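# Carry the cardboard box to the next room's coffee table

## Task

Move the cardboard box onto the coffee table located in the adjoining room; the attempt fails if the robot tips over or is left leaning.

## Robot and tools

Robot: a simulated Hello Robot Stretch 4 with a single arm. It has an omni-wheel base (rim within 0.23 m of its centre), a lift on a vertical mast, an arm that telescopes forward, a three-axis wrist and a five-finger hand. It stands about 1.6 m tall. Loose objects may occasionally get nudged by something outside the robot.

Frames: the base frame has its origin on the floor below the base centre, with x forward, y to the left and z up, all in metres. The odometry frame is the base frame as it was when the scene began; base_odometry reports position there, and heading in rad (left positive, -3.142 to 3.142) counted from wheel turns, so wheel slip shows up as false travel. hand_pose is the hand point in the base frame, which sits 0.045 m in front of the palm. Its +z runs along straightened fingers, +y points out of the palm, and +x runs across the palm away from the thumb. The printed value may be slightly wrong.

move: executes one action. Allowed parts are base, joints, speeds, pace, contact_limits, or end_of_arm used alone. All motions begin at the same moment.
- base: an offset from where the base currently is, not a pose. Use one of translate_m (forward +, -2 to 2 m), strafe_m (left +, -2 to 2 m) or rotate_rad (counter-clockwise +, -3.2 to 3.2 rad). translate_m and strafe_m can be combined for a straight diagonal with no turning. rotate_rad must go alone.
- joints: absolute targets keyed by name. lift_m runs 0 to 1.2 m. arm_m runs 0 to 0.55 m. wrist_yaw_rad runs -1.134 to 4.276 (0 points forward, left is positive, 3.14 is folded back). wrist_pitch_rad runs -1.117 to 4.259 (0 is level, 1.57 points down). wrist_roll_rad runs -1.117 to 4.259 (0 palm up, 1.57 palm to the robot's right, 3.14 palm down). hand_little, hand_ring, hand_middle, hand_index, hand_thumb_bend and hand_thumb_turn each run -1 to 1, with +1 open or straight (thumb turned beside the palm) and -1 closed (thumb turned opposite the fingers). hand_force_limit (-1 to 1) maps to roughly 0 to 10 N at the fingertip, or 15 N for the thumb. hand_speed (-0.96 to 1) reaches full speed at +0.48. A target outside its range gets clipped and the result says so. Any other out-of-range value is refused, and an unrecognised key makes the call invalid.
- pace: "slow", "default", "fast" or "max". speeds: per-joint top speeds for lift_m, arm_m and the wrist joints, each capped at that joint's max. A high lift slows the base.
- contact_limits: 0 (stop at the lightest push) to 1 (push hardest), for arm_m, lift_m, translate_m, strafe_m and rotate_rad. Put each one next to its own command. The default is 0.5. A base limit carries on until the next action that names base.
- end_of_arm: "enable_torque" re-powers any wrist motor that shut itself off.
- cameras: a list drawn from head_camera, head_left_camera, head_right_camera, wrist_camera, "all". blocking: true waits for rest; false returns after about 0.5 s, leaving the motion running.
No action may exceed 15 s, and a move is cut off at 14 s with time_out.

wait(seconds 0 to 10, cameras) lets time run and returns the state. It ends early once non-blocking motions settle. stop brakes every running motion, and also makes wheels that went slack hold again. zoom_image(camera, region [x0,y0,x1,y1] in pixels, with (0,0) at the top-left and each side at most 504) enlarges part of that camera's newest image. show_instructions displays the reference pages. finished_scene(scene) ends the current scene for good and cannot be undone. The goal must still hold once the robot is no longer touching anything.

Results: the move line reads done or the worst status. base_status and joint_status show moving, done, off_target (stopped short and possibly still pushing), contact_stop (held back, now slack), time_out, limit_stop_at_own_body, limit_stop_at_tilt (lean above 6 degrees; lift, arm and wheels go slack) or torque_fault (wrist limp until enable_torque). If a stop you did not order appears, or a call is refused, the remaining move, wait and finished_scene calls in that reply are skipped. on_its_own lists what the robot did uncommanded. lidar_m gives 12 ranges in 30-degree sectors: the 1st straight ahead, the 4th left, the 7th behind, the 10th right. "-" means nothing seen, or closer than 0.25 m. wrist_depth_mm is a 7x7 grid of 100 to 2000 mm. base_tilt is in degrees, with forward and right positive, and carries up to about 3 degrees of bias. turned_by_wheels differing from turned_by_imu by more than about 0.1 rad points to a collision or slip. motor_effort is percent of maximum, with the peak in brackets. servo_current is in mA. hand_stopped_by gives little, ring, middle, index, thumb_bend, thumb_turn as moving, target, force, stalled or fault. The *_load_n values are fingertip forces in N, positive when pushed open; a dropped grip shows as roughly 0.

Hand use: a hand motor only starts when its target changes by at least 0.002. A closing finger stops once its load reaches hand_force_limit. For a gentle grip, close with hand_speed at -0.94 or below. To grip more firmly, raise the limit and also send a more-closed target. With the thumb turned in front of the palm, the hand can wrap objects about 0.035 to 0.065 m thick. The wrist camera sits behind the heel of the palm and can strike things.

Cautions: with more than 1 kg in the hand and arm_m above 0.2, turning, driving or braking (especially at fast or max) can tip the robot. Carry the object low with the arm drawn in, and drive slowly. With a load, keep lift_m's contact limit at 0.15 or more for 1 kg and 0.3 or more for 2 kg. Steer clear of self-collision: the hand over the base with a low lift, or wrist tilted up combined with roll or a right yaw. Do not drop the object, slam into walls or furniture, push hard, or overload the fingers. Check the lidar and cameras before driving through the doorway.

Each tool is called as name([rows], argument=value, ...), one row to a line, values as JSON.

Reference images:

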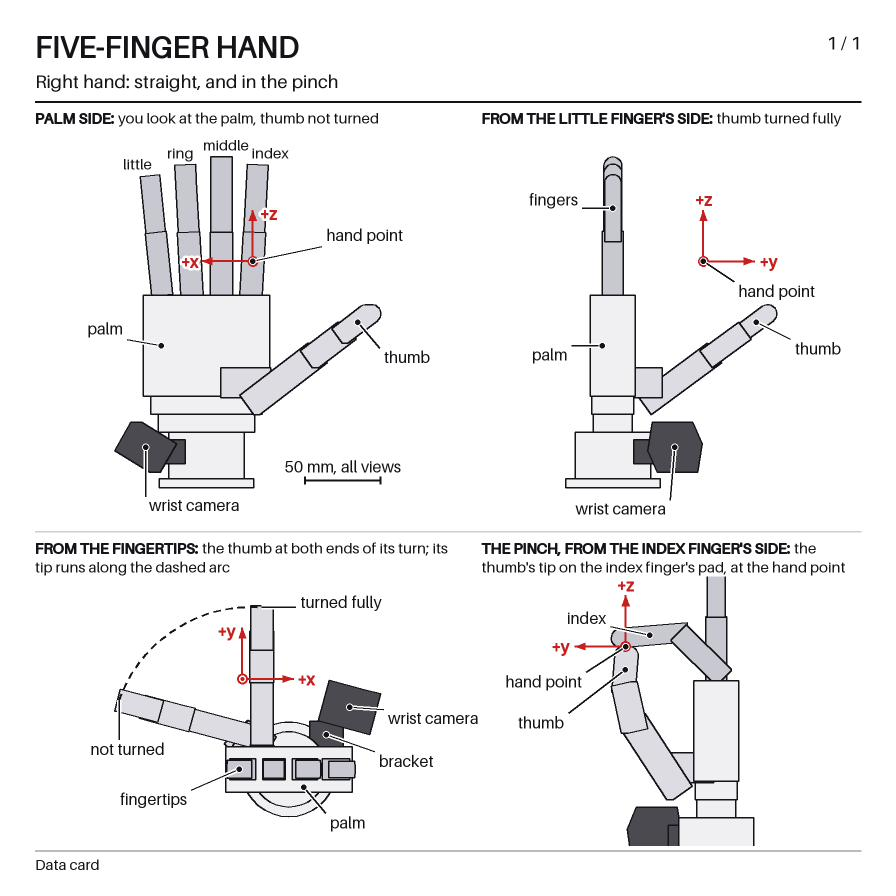

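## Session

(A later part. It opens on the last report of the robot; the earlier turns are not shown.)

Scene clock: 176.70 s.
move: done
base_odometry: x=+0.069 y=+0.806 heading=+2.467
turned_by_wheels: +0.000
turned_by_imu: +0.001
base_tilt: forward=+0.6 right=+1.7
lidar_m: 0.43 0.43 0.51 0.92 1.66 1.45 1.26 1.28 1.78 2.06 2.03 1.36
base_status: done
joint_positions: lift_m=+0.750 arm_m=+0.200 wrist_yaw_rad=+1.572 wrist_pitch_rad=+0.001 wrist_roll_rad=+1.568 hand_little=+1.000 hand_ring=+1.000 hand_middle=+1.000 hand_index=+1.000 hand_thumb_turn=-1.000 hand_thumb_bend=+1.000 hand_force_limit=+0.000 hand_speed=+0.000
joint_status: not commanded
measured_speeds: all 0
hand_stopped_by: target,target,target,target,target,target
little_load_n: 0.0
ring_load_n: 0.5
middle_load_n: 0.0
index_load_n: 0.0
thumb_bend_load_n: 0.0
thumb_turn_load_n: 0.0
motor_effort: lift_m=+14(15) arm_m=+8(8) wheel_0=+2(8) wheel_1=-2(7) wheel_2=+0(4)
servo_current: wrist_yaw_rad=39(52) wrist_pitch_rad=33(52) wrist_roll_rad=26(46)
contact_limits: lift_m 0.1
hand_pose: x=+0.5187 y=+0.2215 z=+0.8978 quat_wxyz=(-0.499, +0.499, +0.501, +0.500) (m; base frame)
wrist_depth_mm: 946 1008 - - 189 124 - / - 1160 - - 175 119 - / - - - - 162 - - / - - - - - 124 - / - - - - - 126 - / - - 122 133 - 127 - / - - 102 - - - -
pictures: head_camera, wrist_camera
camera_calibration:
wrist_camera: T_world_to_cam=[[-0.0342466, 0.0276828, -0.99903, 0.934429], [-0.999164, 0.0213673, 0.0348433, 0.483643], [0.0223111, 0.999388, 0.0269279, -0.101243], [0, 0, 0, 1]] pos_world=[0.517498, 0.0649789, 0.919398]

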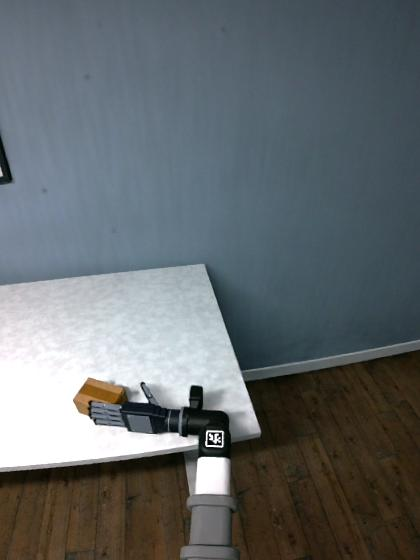

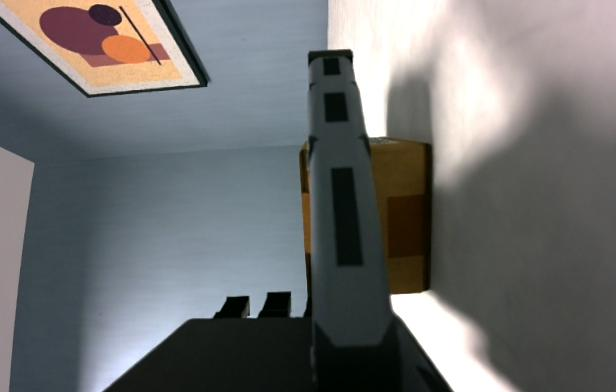

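zoom_image(camera="head_camera", region=[60, 360, 160, 450])

Scaled by 5.040 from the camera's 420x560 image, which has a finer 1200x1600 frame.

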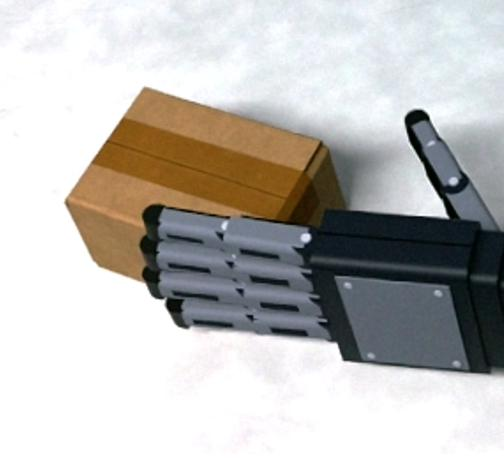

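move(base={"strafe_m": -0.08})

move(base={"rotate_rad": -0.24}, joints={"arm_m": 0.108})

move(base={"strafe_m": 0.105}, cameras=["head_camera", "wrist_camera"])

zoom_image(camera="head_camera", region=[30, 370, 180, 500])

zoom_image(camera="wrist_camera", region=[250, 100, 500, 330])

Scene clock: 187.47 s.
move: done
base_odometry: x=+0.119 y=+0.869 heading=+2.467
turned_by_wheels: +0.000
turned_by_imu: +0.001
base_tilt: forward=+0.7 right=+1.6
lidar_m: 0.57 0.46 0.52 0.97 1.73 1.42 1.25 1.26 1.72 1.95 1.98 1.38
base_status: done
joint_positions: lift_m=+0.750 arm_m=+0.200 wrist_yaw_rad=+1.572 wrist_pitch_rad=+0.001 wrist_roll_rad=+1.568 hand_little=+1.000 hand_ring=+1.000 hand_middle=+1.000 hand_index=+1.000 hand_thumb_turn=-1.000 hand_thumb_bend=+1.000 hand_force_limit=+0.000 hand_speed=+0.000
joint_status: not commanded
measured_speeds: all 0
hand_stopped_by: target,target,target,target,target,target
little_load_n: 0.0
ring_load_n: 0.0
middle_load_n: 0.0
index_load_n: 0.0
thumb_bend_load_n: 0.0
thumb_turn_load_n: 0.0
motor_effort: lift_m=+14(15) arm_m=+7(8) wheel_0=-2(12) wheel_1=+2(11) wheel_2=+0(3)
servo_current: wrist_yaw_rad=33(52) wrist_pitch_rad=33(59) wrist_roll_rad=33(46)
contact_limits: lift_m 0.1
hand_pose: x=+0.5187 y=+0.2215 z=+0.8978 quat_wxyz=(-0.499, +0.499, +0.501, +0.500) (m; base frame)
wrist_depth_mm: 946 1008 - - 190 124 - / 1138 1205 - - 175 118 - / - - - - - - - / 1921 - - - - 124 - / 1863 - - - - 126 - / - - 122 132 - 127 - / - - 102 - - - -
pictures: none

Scene clock: 188.70 s.
move: done
base_odometry: x=+0.119 y=+0.869 heading=+2.227
turned_by_wheels: -0.240
turned_by_imu: -0.235
base_tilt: forward=+0.7 right=+1.7
lidar_m: 0.51 0.47 0.48 0.67 1.72 1.68 1.29 1.25 1.70 1.97 1.93 1.62
base_status: done
joint_positions: lift_m=+0.750 arm_m=+0.108 wrist_yaw_rad=+1.571 wrist_pitch_rad=+0.001 wrist_roll_rad=+1.568 hand_little=+1.000 hand_ring=+1.000 hand_middle=+1.000 hand_index=+1.000 hand_thumb_turn=-1.000 hand_thumb_bend=+1.000 hand_force_limit=+0.000 hand_speed=+0.000
joint_status: all done
measured_speeds: all 0
hand_stopped_by: target,target,target,target,target,target
little_load_n: 0.0
ring_load_n: 0.0
middle_load_n: 0.0
index_load_n: 0.0
thumb_bend_load_n: 0.0
thumb_turn_load_n: 0.0
motor_effort: lift_m=+14(15) arm_m=-7(10) wheel_0=-1(8) wheel_1=-2(8) wheel_2=+2(8)
servo_current: wrist_yaw_rad=39(52) wrist_pitch_rad=52(65) wrist_roll_rad=39(46)
contact_limits: lift_m 0.1
hand_pose: x=+0.4267 y=+0.2215 z=+0.8978 quat_wxyz=(-0.499, +0.499, +0.501, +0.500) (m; base frame)
wrist_depth_mm: - - - - 190 - - / 1078 1118 - - 178 111 - / - 1336 1397 - - - - / - - - - - 125 - / - - - - - 153 1255 / 1921 - 122 132 - 1756 1397 / - - 102 - - - 1430
pictures: none

Scene clock: 190.20 s.
move: done
base_odometry: x=+0.036 y=+0.805 heading=+2.227
turned_by_wheels: +0.000
turned_by_imu: +0.001
base_tilt: forward=+0.6 right=+1.6
lidar_m: 0.47 0.42 0.42 0.60 1.63 1.71 1.34 1.29 1.83 2.06 2.05 1.56
base_status: done
joint_positions: lift_m=+0.750 arm_m=+0.108 wrist_yaw_rad=+1.571 wrist_pitch_rad=+0.001 wrist_roll_rad=+1.568 hand_little=+1.000 hand_ring=+1.000 hand_middle=+1.000 hand_index=+1.000 hand_thumb_turn=-1.000 hand_thumb_bend=+1.000 hand_force_limit=+0.000 hand_speed=+0.000
joint_status: not commanded
measured_speeds: all 0
hand_stopped_by: target,target,target,target,target,target
little_load_n: 0.0
ring_load_n: 0.0
middle_load_n: 0.0
index_load_n: 0.0
thumb_bend_load_n: 0.0
thumb_turn_load_n: 0.0
motor_effort: lift_m=+14(15) arm_m=-7(7) wheel_0=+0(9) wheel_1=-1(10) wheel_2=+1(2)
servo_current: wrist_yaw_rad=33(46) wrist_pitch_rad=59(59) wrist_roll_rad=33(46)
contact_limits: lift_m 0.1
hand_pose: x=+0.4267 y=+0.2215 z=+0.8978 quat_wxyz=(-0.499, +0.499, +0.501, +0.500) (m; base frame)
wrist_depth_mm: - - - - 189 - - / 1008 1042 - - 178 111 - / - 1255 1336 - - - - / - - - - - 135 - / - - - - - 127 - / - - 122 132 - 118 - / - - 102 - - - -
pictures: head_camera, wrist_camera
camera_calibration:
wrist_camera: T_world_to_cam=[[-0.0342346, 0.0276927, -0.99903, 0.93127], [-0.999158, 0.0216672, 0.0348396, 0.391601], [0.022611, 0.999382, 0.0269276, -0.0993135], [0, 0, 0, 1]] pos_world=[0.425399, 0.0649779, 0.919398]

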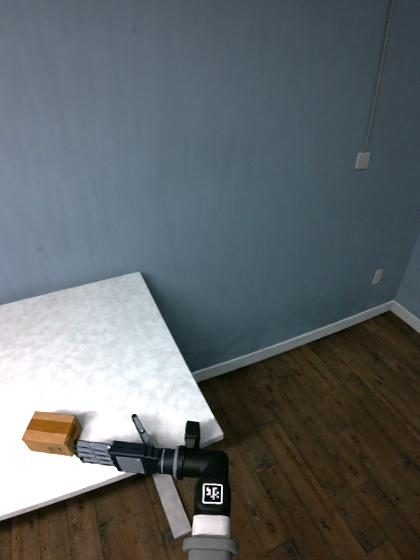

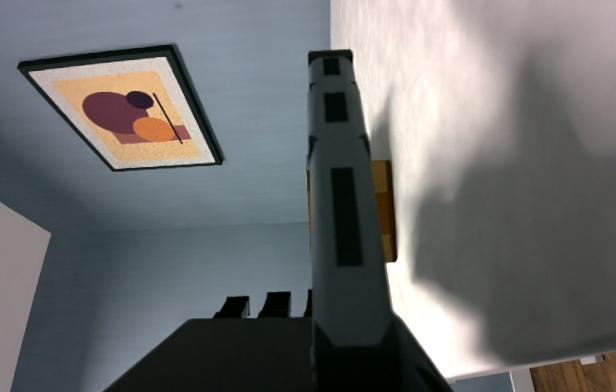

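Scaled by 3.360 from the camera's 420x560 image, which has a finer 1200x1600 frame.

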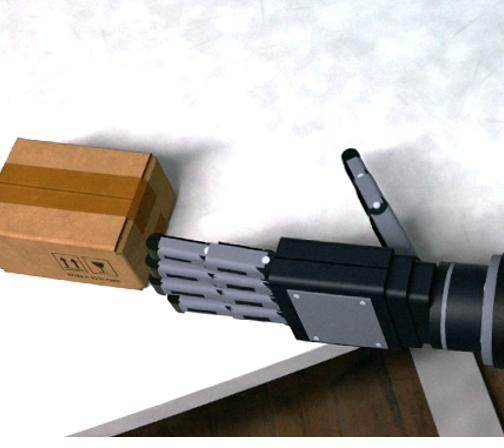

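Scaled by 2.016.

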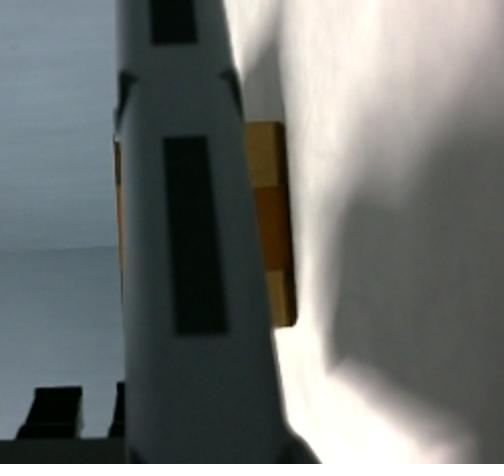

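zoom_image(camera="head_camera", region=[15, 400, 105, 470])

zoom_image(camera="wrist_camera", region=[340, 140, 430, 280])

Scaled by 5.600 from the camera's 420x560 image, which has a finer 1200x1600 frame.

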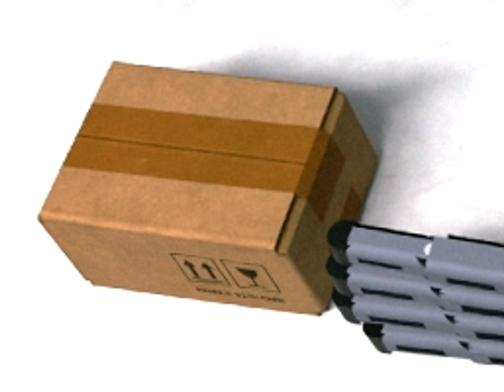

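Scaled by 3.600.

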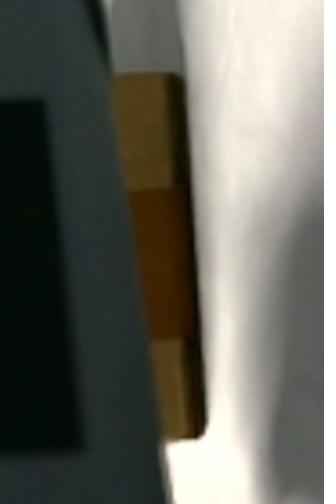

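move(base={"strafe_m": 0.075}, joints={"arm_m": 0.105}, pace="slow", cameras=["head_camera", "wrist_camera"])

zoom_image(camera="head_camera", region=[60, 390, 180, 480])

zoom_image(camera="wrist_camera", region=[250, 100, 500, 330])

Scene clock: 199.93 s.
move: done
base_odometry: x=-0.024 y=+0.759 heading=+2.227
turned_by_wheels: +0.000
turned_by_imu: +0.001
base_tilt: forward=+0.5 right=+1.6
lidar_m: 0.43 0.36 0.39 0.52 1.54 1.68 1.37 1.33 1.89 2.09 2.11 1.54
base_status: done
joint_positions: lift_m=+0.750 arm_m=+0.105 wrist_yaw_rad=+1.571 wrist_pitch_rad=+0.001 wrist_roll_rad=+1.568 hand_little=+1.000 hand_ring=+1.000 hand_middle=+1.000 hand_index=+1.000 hand_thumb_turn=-1.000 hand_thumb_bend=+1.000 hand_force_limit=+0.000 hand_speed=+0.000
joint_status: all done
measured_speeds: all 0
hand_stopped_by: target,target,target,target,target,target
little_load_n: 0.0
ring_load_n: 0.0
middle_load_n: 0.0
index_load_n: 0.0
thumb_bend_load_n: 0.0
thumb_turn_load_n: 0.5
motor_effort: lift_m=+14(15) arm_m=-7(9) wheel_0=-1(8) wheel_1=+1(10) wheel_2=+0(3)
servo_current: wrist_yaw_rad=39(52) wrist_pitch_rad=33(65) wrist_roll_rad=39(46)
contact_limits: lift_m 0.1
hand_pose: x=+0.4237 y=+0.2215 z=+0.8978 quat_wxyz=(-0.499, +0.499, +0.501, +0.500) (m; base frame)
wrist_depth_mm: - - - - 190 - - / 960 976 - - 179 111 - / - 1182 - - 180 - - / - - - - - 135 - / - - - - - 127 - / - - 122 132 - 118 - / - - 102 - - 118 -
pictures: head_camera, wrist_camera
camera_calibration:
wrist_camera: T_world_to_cam=[[-0.0342346, 0.0276927, -0.99903, 0.93117], [-0.999158, 0.0216672, 0.0348396, 0.388704], [0.022611, 0.999382, 0.0269276, -0.099248], [0, 0, 0, 1]] pos_world=[0.422499, 0.0649779, 0.919398]

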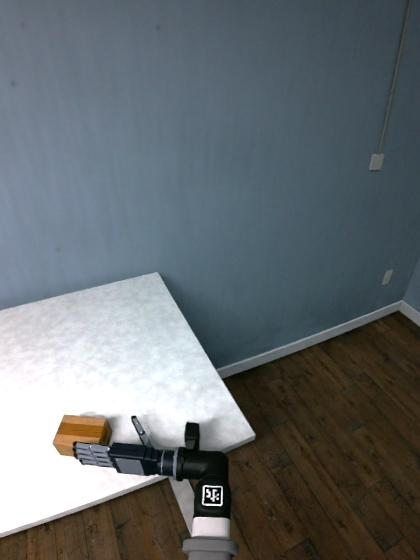

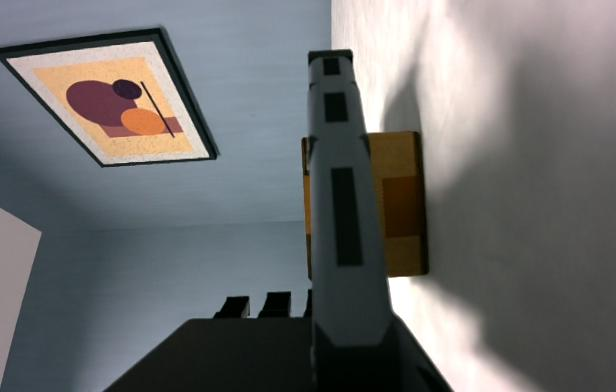

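Scaled by 4.200 from the camera's 420x560 image, which has a finer 1200x1600 frame.

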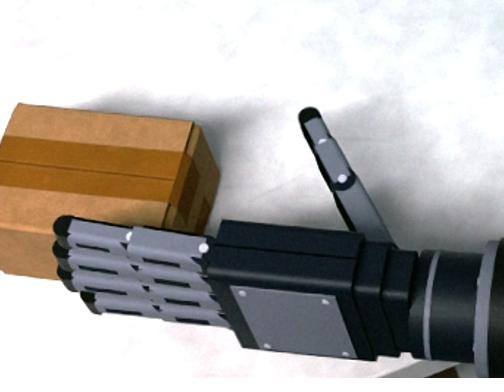

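Scaled by 2.016.

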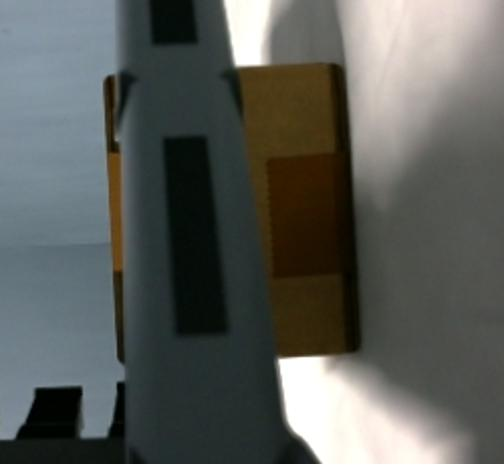

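move(base={"strafe_m": 0.03}, joints={"arm_m": 0.1065}, pace="slow", contact_limits={"strafe_m": 0.1}, cameras=["head_camera", "wrist_camera"])

zoom_image(camera="head_camera", region=[60, 390, 180, 480])

zoom_image(camera="wrist_camera", region=[250, 100, 500, 330])

Scene clock: 202.93 s.
move: done
base_odometry: x=-0.047 y=+0.741 heading=+2.227
turned_by_wheels: +0.000
turned_by_imu: +0.001
base_tilt: forward=+0.7 right=+1.7
lidar_m: 0.44 0.35 0.35 0.57 1.53 1.65 1.38 1.32 1.42 2.10 2.14 1.52
base_status: done
joint_positions: lift_m=+0.750 arm_m=+0.106 wrist_yaw_rad=+1.571 wrist_pitch_rad=+0.001 wrist_roll_rad=+1.568 hand_little=+1.000 hand_ring=+1.000 hand_middle=+1.000 hand_index=+1.000 hand_thumb_turn=-1.000 hand_thumb_bend=+1.000 hand_force_limit=+0.000 hand_speed=+0.000
joint_status: all done
measured_speeds: all 0
hand_stopped_by: target,target,target,target,target,target
little_load_n: 0.0
ring_load_n: 0.0
middle_load_n: 0.0
index_load_n: 0.0
thumb_bend_load_n: 0.0
thumb_turn_load_n: 0.0
motor_effort: lift_m=+14(15) arm_m=+8(9) wheel_0=-1(8) wheel_1=+2(8) wheel_2=+0(3)
servo_current: wrist_yaw_rad=39(52) wrist_pitch_rad=39(65) wrist_roll_rad=39(46)
contact_limits: lift_m 0.1; strafe_m 0.1
hand_pose: x=+0.4248 y=+0.2215 z=+0.8978 quat_wxyz=(-0.499, +0.499, +0.501, +0.500) (m; base frame)
wrist_depth_mm: - 842 - - 189 - - / 931 976 - - 178 111 - / 1118 1182 - - 150 - - / - - - - 149 135 - / - - - - - 128 - / - - 122 132 - 118 - / - - 102 - - 118 -
pictures: head_camera, wrist_camera
camera_calibration:
wrist_camera: T_world_to_cam=[[-0.0342346, 0.0276927, -0.99903, 0.931205], [-0.999158, 0.0216672, 0.0348396, 0.389703], [0.022611, 0.999382, 0.0269276, -0.0992706], [0, 0, 0, 1]] pos_world=[0.423499, 0.0649779, 0.919398]

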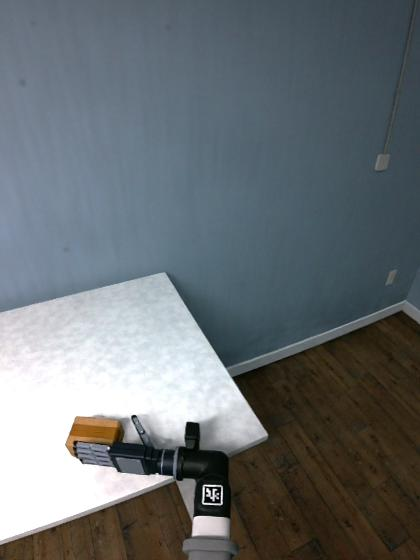

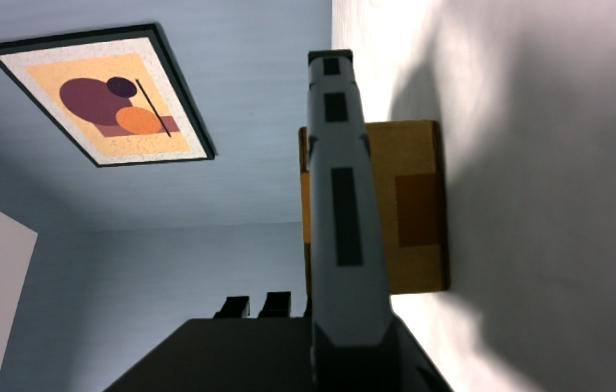

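Scaled by 4.200 from the camera's 420x560 image, which has a finer 1200x1600 frame.

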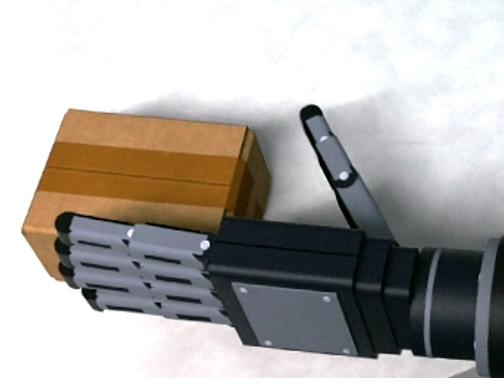

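Scaled by 2.016.

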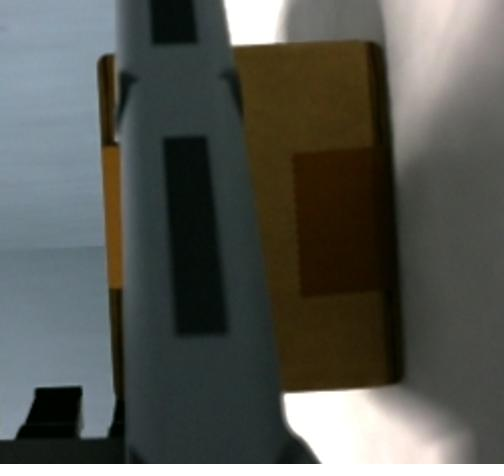

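move(base={"strafe_m": 0.031}, pace="slow", contact_limits={"strafe_m": 0.1}, cameras=["head_camera", "wrist_camera"])

zoom_image(camera="head_camera", region=[60, 390, 180, 480])

zoom_image(camera="wrist_camera", region=[250, 60, 500, 330])

Scene clock: 205.20 s.
move: done
base_odometry: x=-0.072 y=+0.722 heading=+2.227
turned_by_wheels: +0.000
turned_by_imu: +0.001
base_tilt: forward=+0.7 right=+1.6
lidar_m: 0.38 0.32 0.35 0.53 1.50 1.60 1.40 1.35 1.44 2.12 2.17 0.47
base_status: done
joint_positions: lift_m=+0.750 arm_m=+0.106 wrist_yaw_rad=+1.571 wrist_pitch_rad=+0.001 wrist_roll_rad=+1.568 hand_little=+1.000 hand_ring=+1.000 hand_middle=+1.000 hand_index=+1.000 hand_thumb_turn=-1.000 hand_thumb_bend=+1.000 hand_force_limit=+0.000 hand_speed=+0.000
joint_status: not commanded
measured_speeds: all 0
hand_stopped_by: target,target,target,target,target,target
little_load_n: 0.0
ring_load_n: 0.0
middle_load_n: 0.0
index_load_n: 0.0
thumb_bend_load_n: 0.0
thumb_turn_load_n: 0.5
motor_effort: lift_m=+14(15) arm_m=+7(8) wheel_0=-1(7) wheel_1=+1(7) wheel_2=+0(2)
servo_current: wrist_yaw_rad=39(52) wrist_pitch_rad=33(65) wrist_roll_rad=39(46)
contact_limits: lift_m 0.1; strafe_m 0.1
hand_pose: x=+0.4248 y=+0.2215 z=+0.8978 quat_wxyz=(-0.499, +0.499, +0.501, +0.500) (m; base frame)
wrist_depth_mm: - 831 - - 190 - - / 917 960 - - 174 110 - / 1078 1138 - - 120 120 - / - - - - 119 118 - / - - - - - 117 - / - - 122 122 - 117 - / - - 102 - - 118 -
pictures: head_camera, wrist_camera
camera_calibration:
wrist_camera: T_world_to_cam=[[-0.0342346, 0.0276927, -0.99903, 0.931205], [-0.999158, 0.0216672, 0.0348396, 0.389703], [0.022611, 0.999382, 0.0269276, -0.0992706], [0, 0, 0, 1]] pos_world=[0.423499, 0.0649779, 0.919398]

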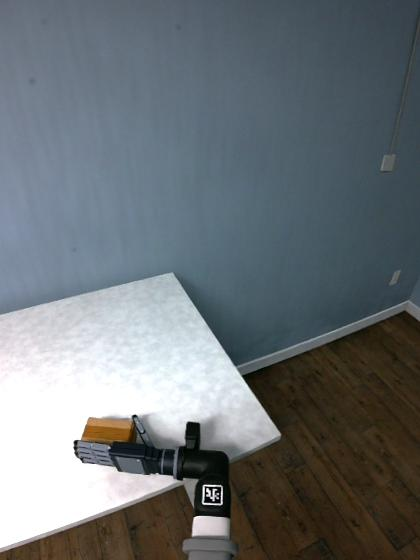

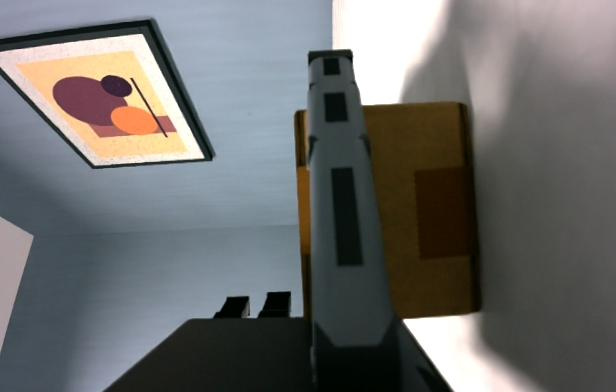

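Scaled by 4.200 from the camera's 420x560 image, which has a finer 1200x1600 frame.

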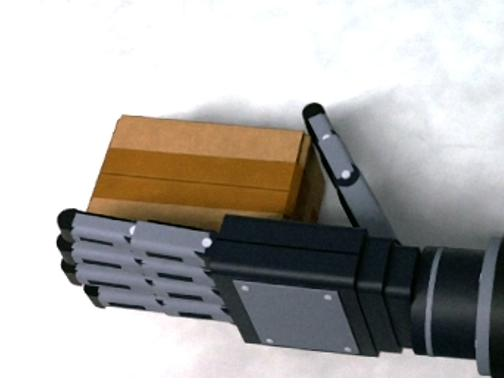

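Scaled by 1.867.

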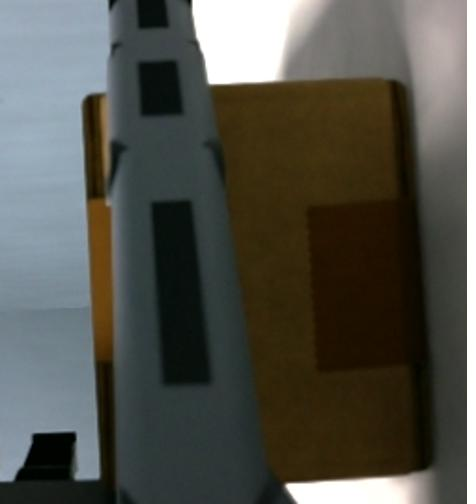

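move(joints={"hand_speed": -0.88, "hand_force_limit": 0.0, "hand_thumb_bend": 0.2}, cameras=["head_camera", "wrist_camera"])

zoom_image(camera="head_camera", region=[60, 390, 180, 480])

Scene clock: 210.90 s.
move: off_target
base_odometry: x=-0.072 y=+0.722 heading=+2.227
turned_by_wheels: +0.000
turned_by_imu: +0.001
base_tilt: forward=+0.7 right=+1.6
lidar_m: 0.43 0.33 0.35 0.52 1.49 1.60 1.38 1.34 1.44 2.13 2.16 0.50
base_status: not commanded
joint_positions: lift_m=+0.750 arm_m=+0.106 wrist_yaw_rad=+1.571 wrist_pitch_rad=+0.001 wrist_roll_rad=+1.568 hand_little=+1.000 hand_ring=+1.000 hand_middle=+1.000 hand_index=+1.000 hand_thumb_turn=-1.000 hand_thumb_bend=+0.919 hand_force_limit=+0.000 hand_speed=-0.880
joint_status: hand_thumb_bend off_target (ended at +0.919, target +0.200); the others done
measured_speeds: all 0
hand_stopped_by: target,target,target,target,force,target
little_load_n: 0.0
ring_load_n: 0.5
middle_load_n: 0.0
index_load_n: 0.0
thumb_bend_load_n: 7.5
thumb_turn_load_n: 1.0
motor_effort: lift_m=+14(15) arm_m=+7(8) wheel_0=-1(2) wheel_1=+1(1) wheel_2=+0(0)
servo_current: wrist_yaw_rad=33(52) wrist_pitch_rad=46(65) wrist_roll_rad=33(46)
contact_limits: lift_m 0.1; strafe_m 0.1
hand_pose: x=+0.4248 y=+0.2215 z=+0.8978 quat_wxyz=(-0.499, +0.499, +0.501, +0.500) (m; base frame)
wrist_depth_mm: - 831 - - 190 126 - / 917 931 - 109 179 110 - / 1098 1160 - - 122 121 - / - - - - 121 120 - / - - - - - 119 - / - - 122 124 - 118 - / - - 102 - - 118 -
pictures: head_camera, wrist_camera
camera_calibration:
wrist_camera: T_world_to_cam=[[-0.0342346, 0.0276927, -0.99903, 0.931205], [-0.999158, 0.0216672, 0.0348396, 0.389703], [0.022611, 0.999382, 0.0269276, -0.0992706], [0, 0, 0, 1]] pos_world=[0.423499, 0.0649779, 0.919398]

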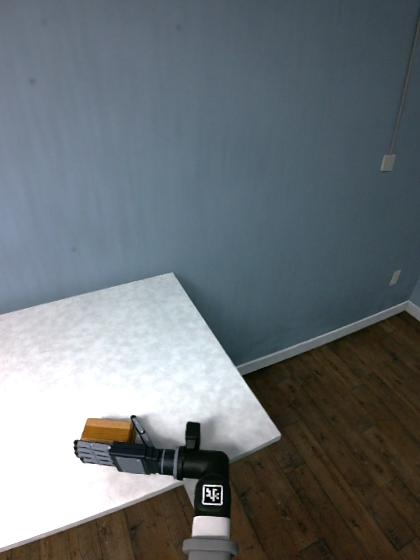

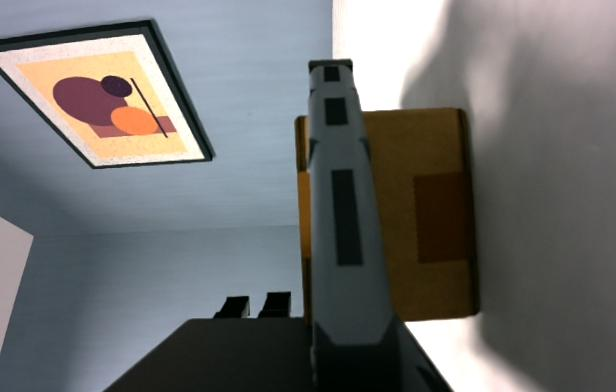

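Scaled by 4.200 from the camera's 420x560 image, which has a finer 1200x1600 frame.

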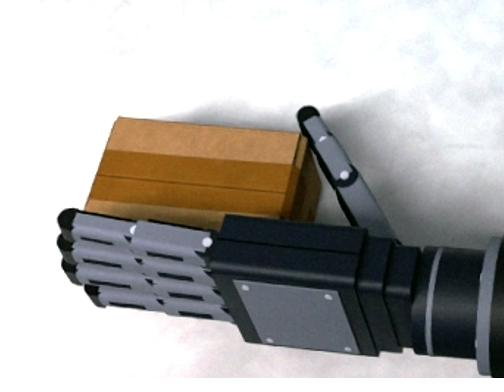

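move(joints={"hand_speed": -0.88, "hand_force_limit": -0.7, "hand_index": 0.5, "hand_middle": 0.5}, cameras=["head_camera"])

zoom_image(camera="head_camera", region=[60, 390, 180, 480])

Scene clock: 213.17 s.
move: off_target
base_odometry: x=-0.072 y=+0.722 heading=+2.227
turned_by_wheels: +0.000
turned_by_imu: +0.001
base_tilt: forward=+0.7 right=+1.6
lidar_m: 0.44 0.33 0.35 0.52 1.49 1.60 1.39 1.34 1.44 2.14 2.18 0.45
base_status: not commanded
joint_positions: lift_m=+0.750 arm_m=+0.106 wrist_yaw_rad=+1.571 wrist_pitch_rad=+0.001 wrist_roll_rad=+1.568 hand_little=+1.000 hand_ring=+1.000 hand_middle=+0.912 hand_index=+0.890 hand_thumb_turn=-1.000 hand_thumb_bend=+0.919 hand_force_limit=-0.700 hand_speed=-0.880
joint_status: hand_middle off_target (ended at +0.912, target +0.500); hand_index off_target (ended at +0.890, target +0.500); the others done
measured_speeds: all 0
hand_stopped_by: target,target,force,force,force,target
little_load_n: 0.0
ring_load_n: 0.0
middle_load_n: 0.0
index_load_n: 2.0
thumb_bend_load_n: 6.5
thumb_turn_load_n: 1.0
motor_effort: lift_m=+14(15) arm_m=+7(8) wheel_0=-1(2) wheel_1=+1(1) wheel_2=+0(0)
servo_current: wrist_yaw_rad=33(59) wrist_pitch_rad=46(59) wrist_roll_rad=33(46)
contact_limits: lift_m 0.1; strafe_m 0.1
hand_pose: x=+0.4248 y=+0.2215 z=+0.8978 quat_wxyz=(-0.499, +0.499, +0.501, +0.500) (m; base frame)
wrist_depth_mm: - 842 - - 190 126 - / 931 946 - 107 178 111 - / 1098 1138 - - 122 122 - / - - - - 121 121 - / - - - - - 120 - / - - 122 124 - 118 - / - - 102 - - 118 -
pictures: head_camera

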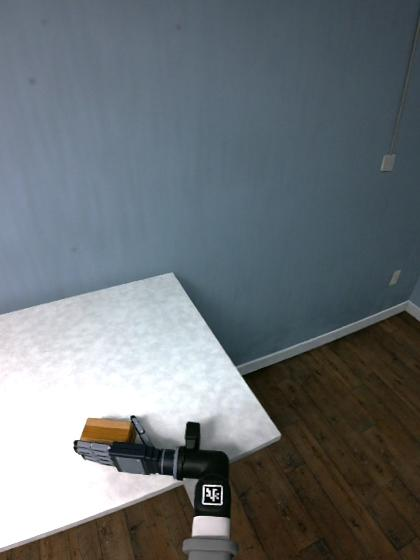

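Scaled by 4.200 from the camera's 420x560 image, which has a finer 1200x1600 frame.

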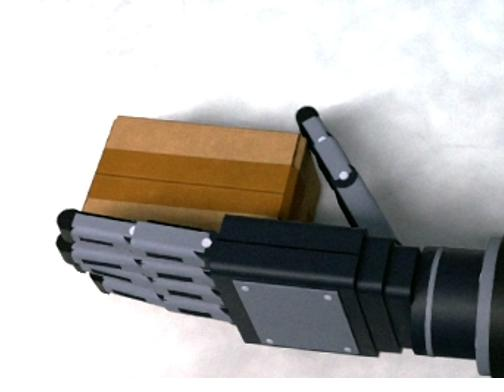

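move(joints={"lift_m": 0.785}, pace="slow", contact_limits={"lift_m": 0.3}, cameras=["head_camera", "wrist_camera"])

zoom_image(camera="head_camera", region=[60, 380, 180, 470])

Scene clock: 215.10 s.
move: done
base_odometry: x=-0.072 y=+0.722 heading=+2.227
turned_by_wheels: +0.000
turned_by_imu: +0.000
base_tilt: forward=+0.7 right=+1.6
lidar_m: 0.35 0.32 0.36 0.52 1.50 1.60 1.38 1.35 1.45 2.14 2.16 0.48
base_status: not commanded
joint_positions: lift_m=+0.785 arm_m=+0.106 wrist_yaw_rad=+1.571 wrist_pitch_rad=+0.001 wrist_roll_rad=+1.568 hand_little=+1.000 hand_ring=+1.000 hand_middle=+0.912 hand_index=+0.890 hand_thumb_turn=-1.000 hand_thumb_bend=+0.918 hand_force_limit=-0.700 hand_speed=-0.880
joint_status: all done
measured_speeds: all 0
hand_stopped_by: target,target,force,force,force,target
little_load_n: 0.0
ring_load_n: 0.0
middle_load_n: 0.0
index_load_n: 0.0
thumb_bend_load_n: 0.0
thumb_turn_load_n: 0.5
motor_effort: lift_m=+24(27) arm_m=+7(8) wheel_0=-1(2) wheel_1=+1(1) wheel_2=+0(0)
servo_current: wrist_yaw_rad=52(52) wrist_pitch_rad=52(52) wrist_roll_rad=39(46)
contact_limits: lift_m 0.3; strafe_m 0.1
hand_pose: x=+0.4248 y=+0.2215 z=+0.9319 quat_wxyz=(-0.499, +0.499, +0.501, +0.500) (m; base frame)
wrist_depth_mm: - 842 - - - 177 - / 917 931 - 110 - 182 - / - 1160 1138 - 124 123 - / - - - - 123 122 - / - - - - - 121 - / - - 122 133 - 121 - / - - 102 - - 166 -
pictures: head_camera, wrist_camera
camera_calibration:
wrist_camera: T_world_to_cam=[[-0.0342346, 0.0276927, -0.99903, 0.965372], [-0.999158, 0.0216672, 0.0348396, 0.388512], [0.022611, 0.999382, 0.0269276, -0.100191], [0, 0, 0, 1]] pos_world=[0.423499, 0.0649779, 0.953598]

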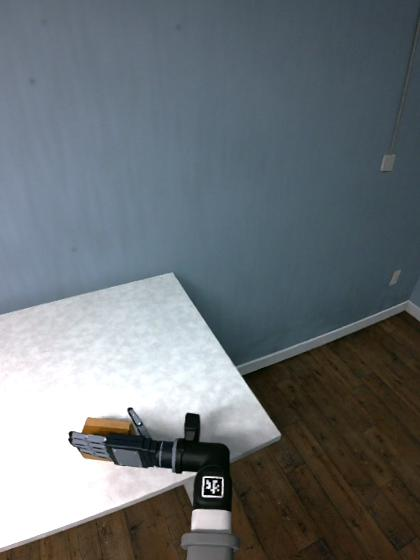

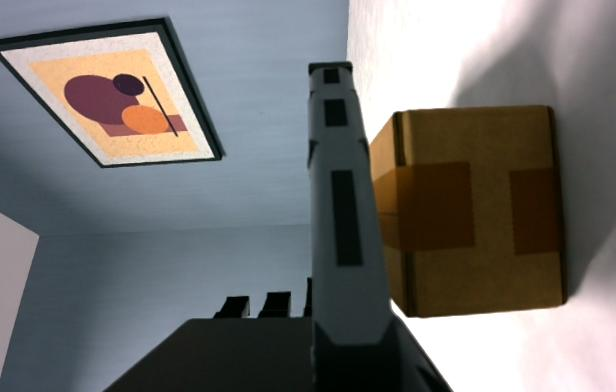

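Scaled by 4.200 from the camera's 420x560 image, which has a finer 1200x1600 frame.

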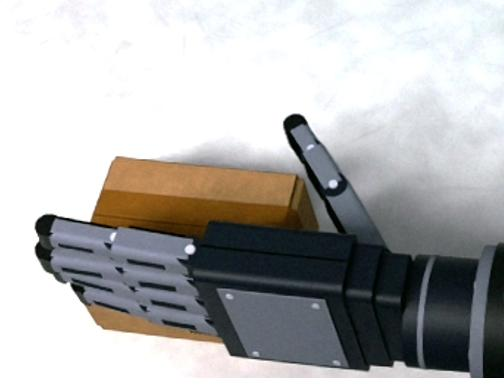

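move(joints={"lift_m": 1.0, "hand_thumb_bend": 1.0, "hand_index": 1.0, "hand_middle": 1.0, "hand_speed": 0.0})

move(base={"strafe_m": 0.2}, joints={"wrist_yaw_rad": 0.0, "wrist_pitch_rad": 0.7, "wrist_roll_rad": 3.14, "hand_index": 0.4, "hand_middle": 0.4, "arm_m": 0.05}, cameras=["head_camera", "wrist_camera"])

Scene clock: 224.73 s.
move: done
base_odometry: x=-0.072 y=+0.722 heading=+2.227
turned_by_wheels: +0.000
turned_by_imu: +0.001
base_tilt: forward=+0.7 right=+1.6
lidar_m: 0.34 0.32 0.35 0.47 1.50 1.61 1.39 1.36 1.42 2.09 2.17 0.45
base_status: not commanded
joint_positions: lift_m=+1.000 arm_m=+0.106 wrist_yaw_rad=+1.571 wrist_pitch_rad=+0.001 wrist_roll_rad=+1.568 hand_little=+1.000 hand_ring=+1.000 hand_middle=+1.000 hand_index=+1.000 hand_thumb_turn=-1.000 hand_thumb_bend=+1.000 hand_force_limit=-0.700 hand_speed=+0.000
joint_status: all done
measured_speeds: all 0
hand_stopped_by: target,target,target,target,target,target
little_load_n: 0.0
ring_load_n: 0.0
middle_load_n: 0.0
index_load_n: 0.0
thumb_bend_load_n: 0.0
thumb_turn_load_n: 0.0
motor_effort: lift_m=+24(28) arm_m=+7(8) wheel_0=-1(2) wheel_1=+1(1) wheel_2=+0(0)
servo_current: wrist_yaw_rad=39(46) wrist_pitch_rad=59(65) wrist_roll_rad=46(46)
contact_limits: strafe_m 0.1
hand_pose: x=+0.4248 y=+0.2215 z=+1.1470 quat_wxyz=(-0.499, +0.499, +0.501, +0.500) (m; base frame)
wrist_depth_mm: - 820 831 - - - - / - 931 946 - - - - / - 1160 1160 - - - - / - - - - - - - / - - - - - - - / 1661 - 122 132 - - - / - - 102 - - - -
pictures: none

Scene clock: 226.67 s.
move: done
base_odometry: x=-0.230 y=+0.600 heading=+2.227
turned_by_wheels: +0.000
turned_by_imu: +0.001
base_tilt: forward=+0.7 right=+1.6
lidar_m: 0.25 0.25 0.26 0.39 1.31 1.43 1.46 1.44 1.56 2.25 2.37 0.36
base_status: done
joint_positions: lift_m=+1.000 arm_m=+0.050 wrist_yaw_rad=+0.002 wrist_pitch_rad=+0.699 wrist_roll_rad=+3.138 hand_little=+1.000 hand_ring=+1.000 hand_middle=+0.400 hand_index=+0.400 hand_thumb_turn=-1.000 hand_thumb_bend=+1.000 hand_force_limit=-0.700 hand_speed=+0.000
joint_status: all done
measured_speeds: all 0
hand_stopped_by: target,target,target,target,target,target
little_load_n: 0.0
ring_load_n: 0.0
middle_load_n: 0.0
index_load_n: 0.0
thumb_bend_load_n: 0.0
thumb_turn_load_n: 0.0
motor_effort: lift_m=+24(24) arm_m=-7(9) wheel_0=+0(10) wheel_1=-2(12) wheel_2=+1(4)
servo_current: wrist_yaw_rad=46(98) wrist_pitch_rad=52(91) wrist_roll_rad=39(124)
hand_pose: x=+0.3520 y=-0.0565 z=+0.9892 quat_wxyz=(-0.298, +0.643, -0.639, +0.299) (m; base frame)
wrist_depth_mm: 1098 1118 1078 236 232 226 229 / 1205 1229 266 254 252 256 253 / 1397 - - - 237 234 233 / 1756 - - - - 255 246 / 1983 - - - - - - / 1808 - 122 133 - - - / - - 102 - - - -
pictures: head_camera, wrist_camera
camera_calibration:
wrist_camera: T_world_to_cam=[[0.0404925, 0.999158, 0.00666045, 0.0615381], [0.659807, -0.0317444, 0.750764, -0.975316], [0.750343, -0.0260057, -0.660537, 0.54375], [0, 0, 0, 1]] pos_world=[0.233029, -0.0783064, 1.09099]

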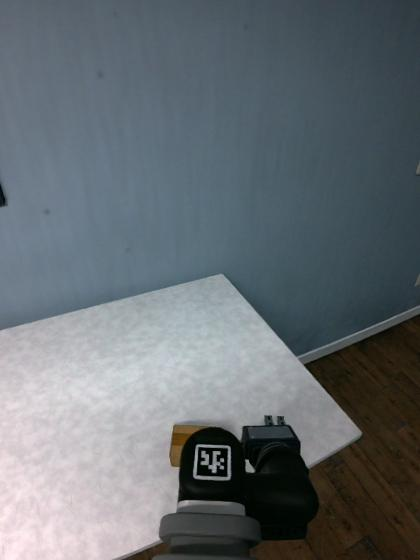

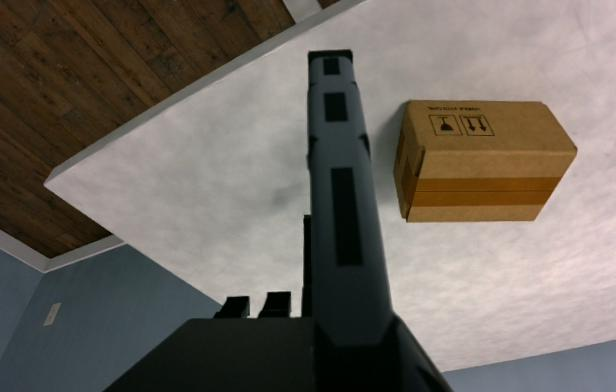

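zoom_image(camera="wrist_camera", region=[380, 80, 600, 240])

Scaled by 2.291.

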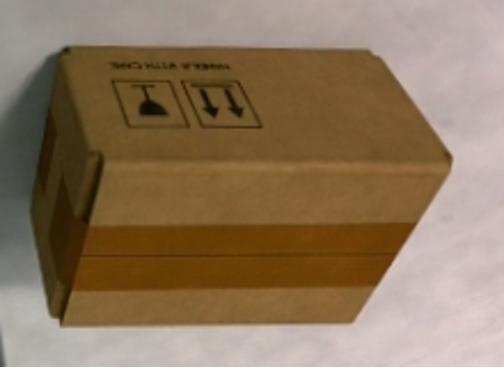

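move(base={"strafe_m": 0.111}, joints={"wrist_yaw_rad": -0.03, "arm_m": 0.118, "hand_index": 0.4, "hand_middle": 0.4}, cameras=["head_camera", "wrist_camera"])

zoom_image(camera="wrist_camera", region=[200, 0, 500, 260])

Scene clock: 235.27 s.
move: done
base_odometry: x=-0.318 y=+0.532 heading=+2.228
turned_by_wheels: +0.000
turned_by_imu: +0.002
base_tilt: forward=+0.7 right=+1.5
lidar_m: 0.25 0.25 0.25 0.30 1.21 1.32 1.54 1.48 1.58 2.33 2.46 0.28
base_status: done
joint_positions: lift_m=+1.000 arm_m=+0.118 wrist_yaw_rad=-0.028 wrist_pitch_rad=+0.699 wrist_roll_rad=+3.138 hand_little=+1.000 hand_ring=+1.000 hand_middle=+0.400 hand_index=+0.400 hand_thumb_turn=-1.000 hand_thumb_bend=+1.000 hand_force_limit=-0.700 hand_speed=+0.000
joint_status: all done
measured_speeds: all 0
hand_stopped_by: target,target,target,target,target,target
little_load_n: 0.0
ring_load_n: 0.0
middle_load_n: 0.0
index_load_n: 0.0
thumb_bend_load_n: 0.0
thumb_turn_load_n: 0.0
motor_effort: lift_m=+24(24) arm_m=+7(10) wheel_0=+2(10) wheel_1=+1(10) wheel_2=+0(2)
servo_current: wrist_yaw_rad=33(52) wrist_pitch_rad=46(65) wrist_roll_rad=33(46)
hand_pose: x=+0.4178 y=-0.0604 z=+0.9892 quat_wxyz=(-0.294, +0.633, -0.649, +0.303) (m; base frame)
wrist_depth_mm: 235 236 230 198 192 228 229 / 260 255 255 189 191 254 253 / - - - 222 - - - / - - - - - - - / - - - - - - - / - - 122 132 - - - / - - 102 - - - -
pictures: head_camera, wrist_camera
camera_calibration:
wrist_camera: T_world_to_cam=[[0.0709556, 0.997456, 0.00683337, 0.049759], [0.65872, -0.0520012, 0.750589, -1.01941], [0.749035, -0.0487572, -0.660734, 0.493644], [0, 0, 0, 1]] pos_world=[0.298222, -0.0785745, 1.09099]

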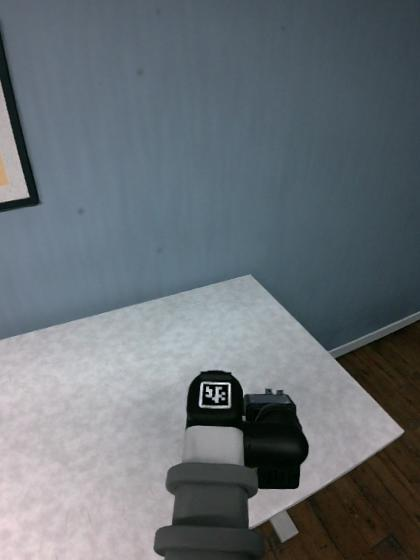

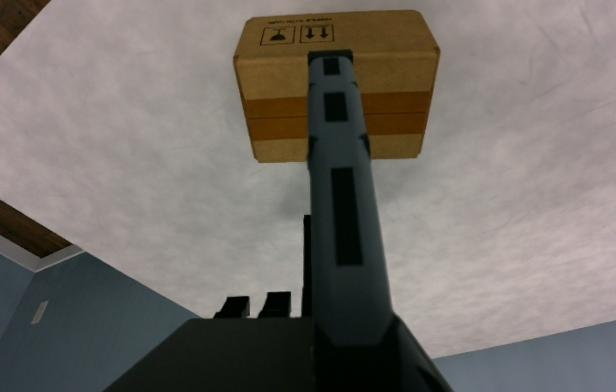

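Scaled by 1.680.

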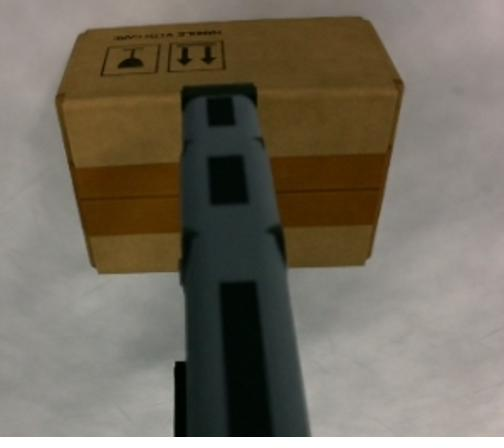

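move(joints={"lift_m": 0.917}, pace="slow", contact_limits={"lift_m": 0.1}, cameras=["head_camera", "wrist_camera"])

zoom_image(camera="wrist_camera", region=[200, 0, 500, 320])

Scene clock: 238.53 s.
move: done
base_odometry: x=-0.318 y=+0.532 heading=+2.228
turned_by_wheels: +0.000
turned_by_imu: +0.001
base_tilt: forward=+0.6 right=+1.7
lidar_m: 0.25 0.25 0.25 0.31 1.22 1.29 1.52 1.48 1.59 2.32 2.47 0.27
base_status: not commanded
joint_positions: lift_m=+0.917 arm_m=+0.118 wrist_yaw_rad=-0.028 wrist_pitch_rad=+0.699 wrist_roll_rad=+3.138 hand_little=+1.000 hand_ring=+1.000 hand_middle=+0.400 hand_index=+0.400 hand_thumb_turn=-1.000 hand_thumb_bend=+1.000 hand_force_limit=-0.700 hand_speed=+0.000
joint_status: all done
measured_speeds: all 0
hand_stopped_by: target,target,target,target,target,target
little_load_n: 0.0
ring_load_n: 0.0
middle_load_n: 0.5
index_load_n: 0.0
thumb_bend_load_n: 0.0
thumb_turn_load_n: 0.0
motor_effort: lift_m=+14(22) arm_m=+7(8) wheel_0=+2(2) wheel_1=+0(1) wheel_2=+0(1)
servo_current: wrist_yaw_rad=46(65) wrist_pitch_rad=52(59) wrist_roll_rad=33(52)
contact_limits: lift_m 0.1
hand_pose: x=+0.4178 y=-0.0604 z=+0.9070 quat_wxyz=(-0.294, +0.633, -0.649, +0.303) (m; base frame)
wrist_depth_mm: 148 149 153 149 151 150 - / 168 169 165 150 151 163 165 / 195 194 137 135 127 129 190 / 230 229 142 136 135 208 224 / - 266 172 164 - 248 - / - - 122 133 - - - / - - 102 - - - -
pictures: head_camera, wrist_camera
camera_calibration:
wrist_camera: T_world_to_cam=[[0.0710218, 0.997451, 0.00690775, 0.0502252], [0.658713, -0.0521006, 0.750589, -0.957721], [0.749035, -0.0487579, -0.660734, 0.439331], [0, 0, 0, 1]] pos_world=[0.298222, -0.0785742, 1.00879]

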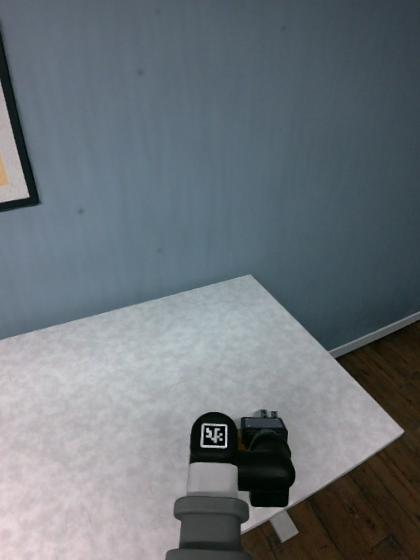

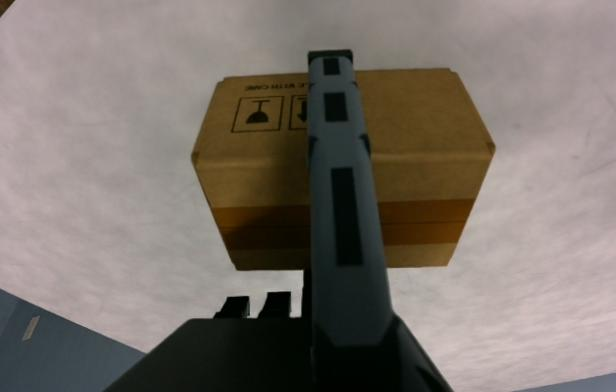

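Scaled by 1.575.

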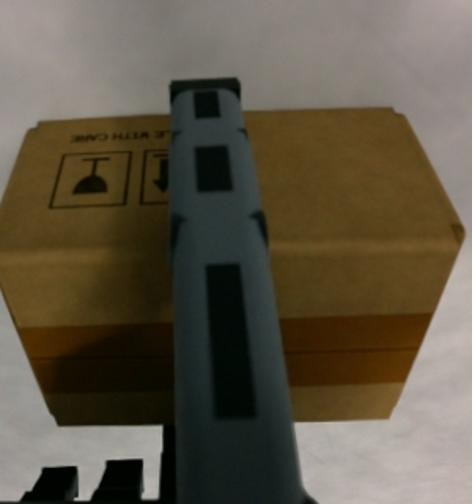

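move(joints={"hand_index": -0.3, "hand_middle": -0.3, "hand_speed": -0.88, "hand_force_limit": 0.1}, cameras=["head_camera", "wrist_camera"])

Scene clock: 241.33 s.
move: off_target
base_odometry: x=-0.318 y=+0.532 heading=+2.228
turned_by_wheels: +0.000
turned_by_imu: +0.001
base_tilt: forward=+0.7 right=+1.7
lidar_m: 0.25 0.25 0.25 0.31 1.22 1.31 1.54 1.49 1.60 2.33 2.44 0.27
base_status: not commanded
joint_positions: lift_m=+0.917 arm_m=+0.118 wrist_yaw_rad=-0.028 wrist_pitch_rad=+0.699 wrist_roll_rad=+3.138 hand_little=+1.000 hand_ring=+1.000 hand_middle=+0.225 hand_index=+0.224 hand_thumb_turn=-1.000 hand_thumb_bend=+1.000 hand_force_limit=+0.100 hand_speed=-0.880
joint_status: hand_middle off_target (ended at +0.225, target -0.300); hand_index off_target (ended at +0.224, target -0.300); the others done
measured_speeds: all 0
hand_stopped_by: target,target,force,force,target,target
little_load_n: 0.0
ring_load_n: 0.0
middle_load_n: 10.0
index_load_n: 7.0
thumb_bend_load_n: 1.5
thumb_turn_load_n: 0.0
motor_effort: lift_m=+14(15) arm_m=+7(7) wheel_0=+2(2) wheel_1=+1(1) wheel_2=+1(1)
servo_current: wrist_yaw_rad=33(52) wrist_pitch_rad=59(59) wrist_roll_rad=39(46)
contact_limits: lift_m 0.1
hand_pose: x=+0.4178 y=-0.0604 z=+0.9070 quat_wxyz=(-0.294, +0.633, -0.649, +0.303) (m; base frame)
wrist_depth_mm: 148 148 153 149 149 149 - / 168 169 142 129 131 136 165 / 194 195 121 116 118 117 189 / 229 229 141 136 135 144 223 / - 265 254 157 - 248 - / - - 122 133 - - - / - - 102 - - - -
pictures: head_camera, wrist_camera
camera_calibration:
wrist_camera: T_world_to_cam=[[0.0710218, 0.997451, 0.00690775, 0.0502252], [0.658713, -0.0521006, 0.750589, -0.957721], [0.749035, -0.0487579, -0.660734, 0.439331], [0, 0, 0, 1]] pos_world=[0.298222, -0.0785742, 1.00879]

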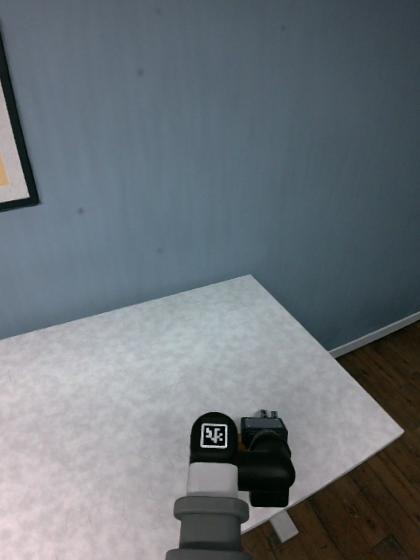

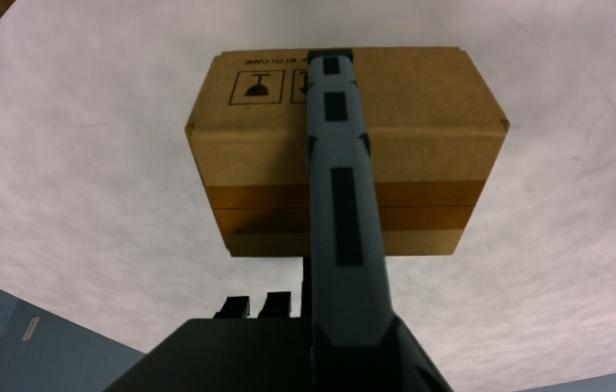

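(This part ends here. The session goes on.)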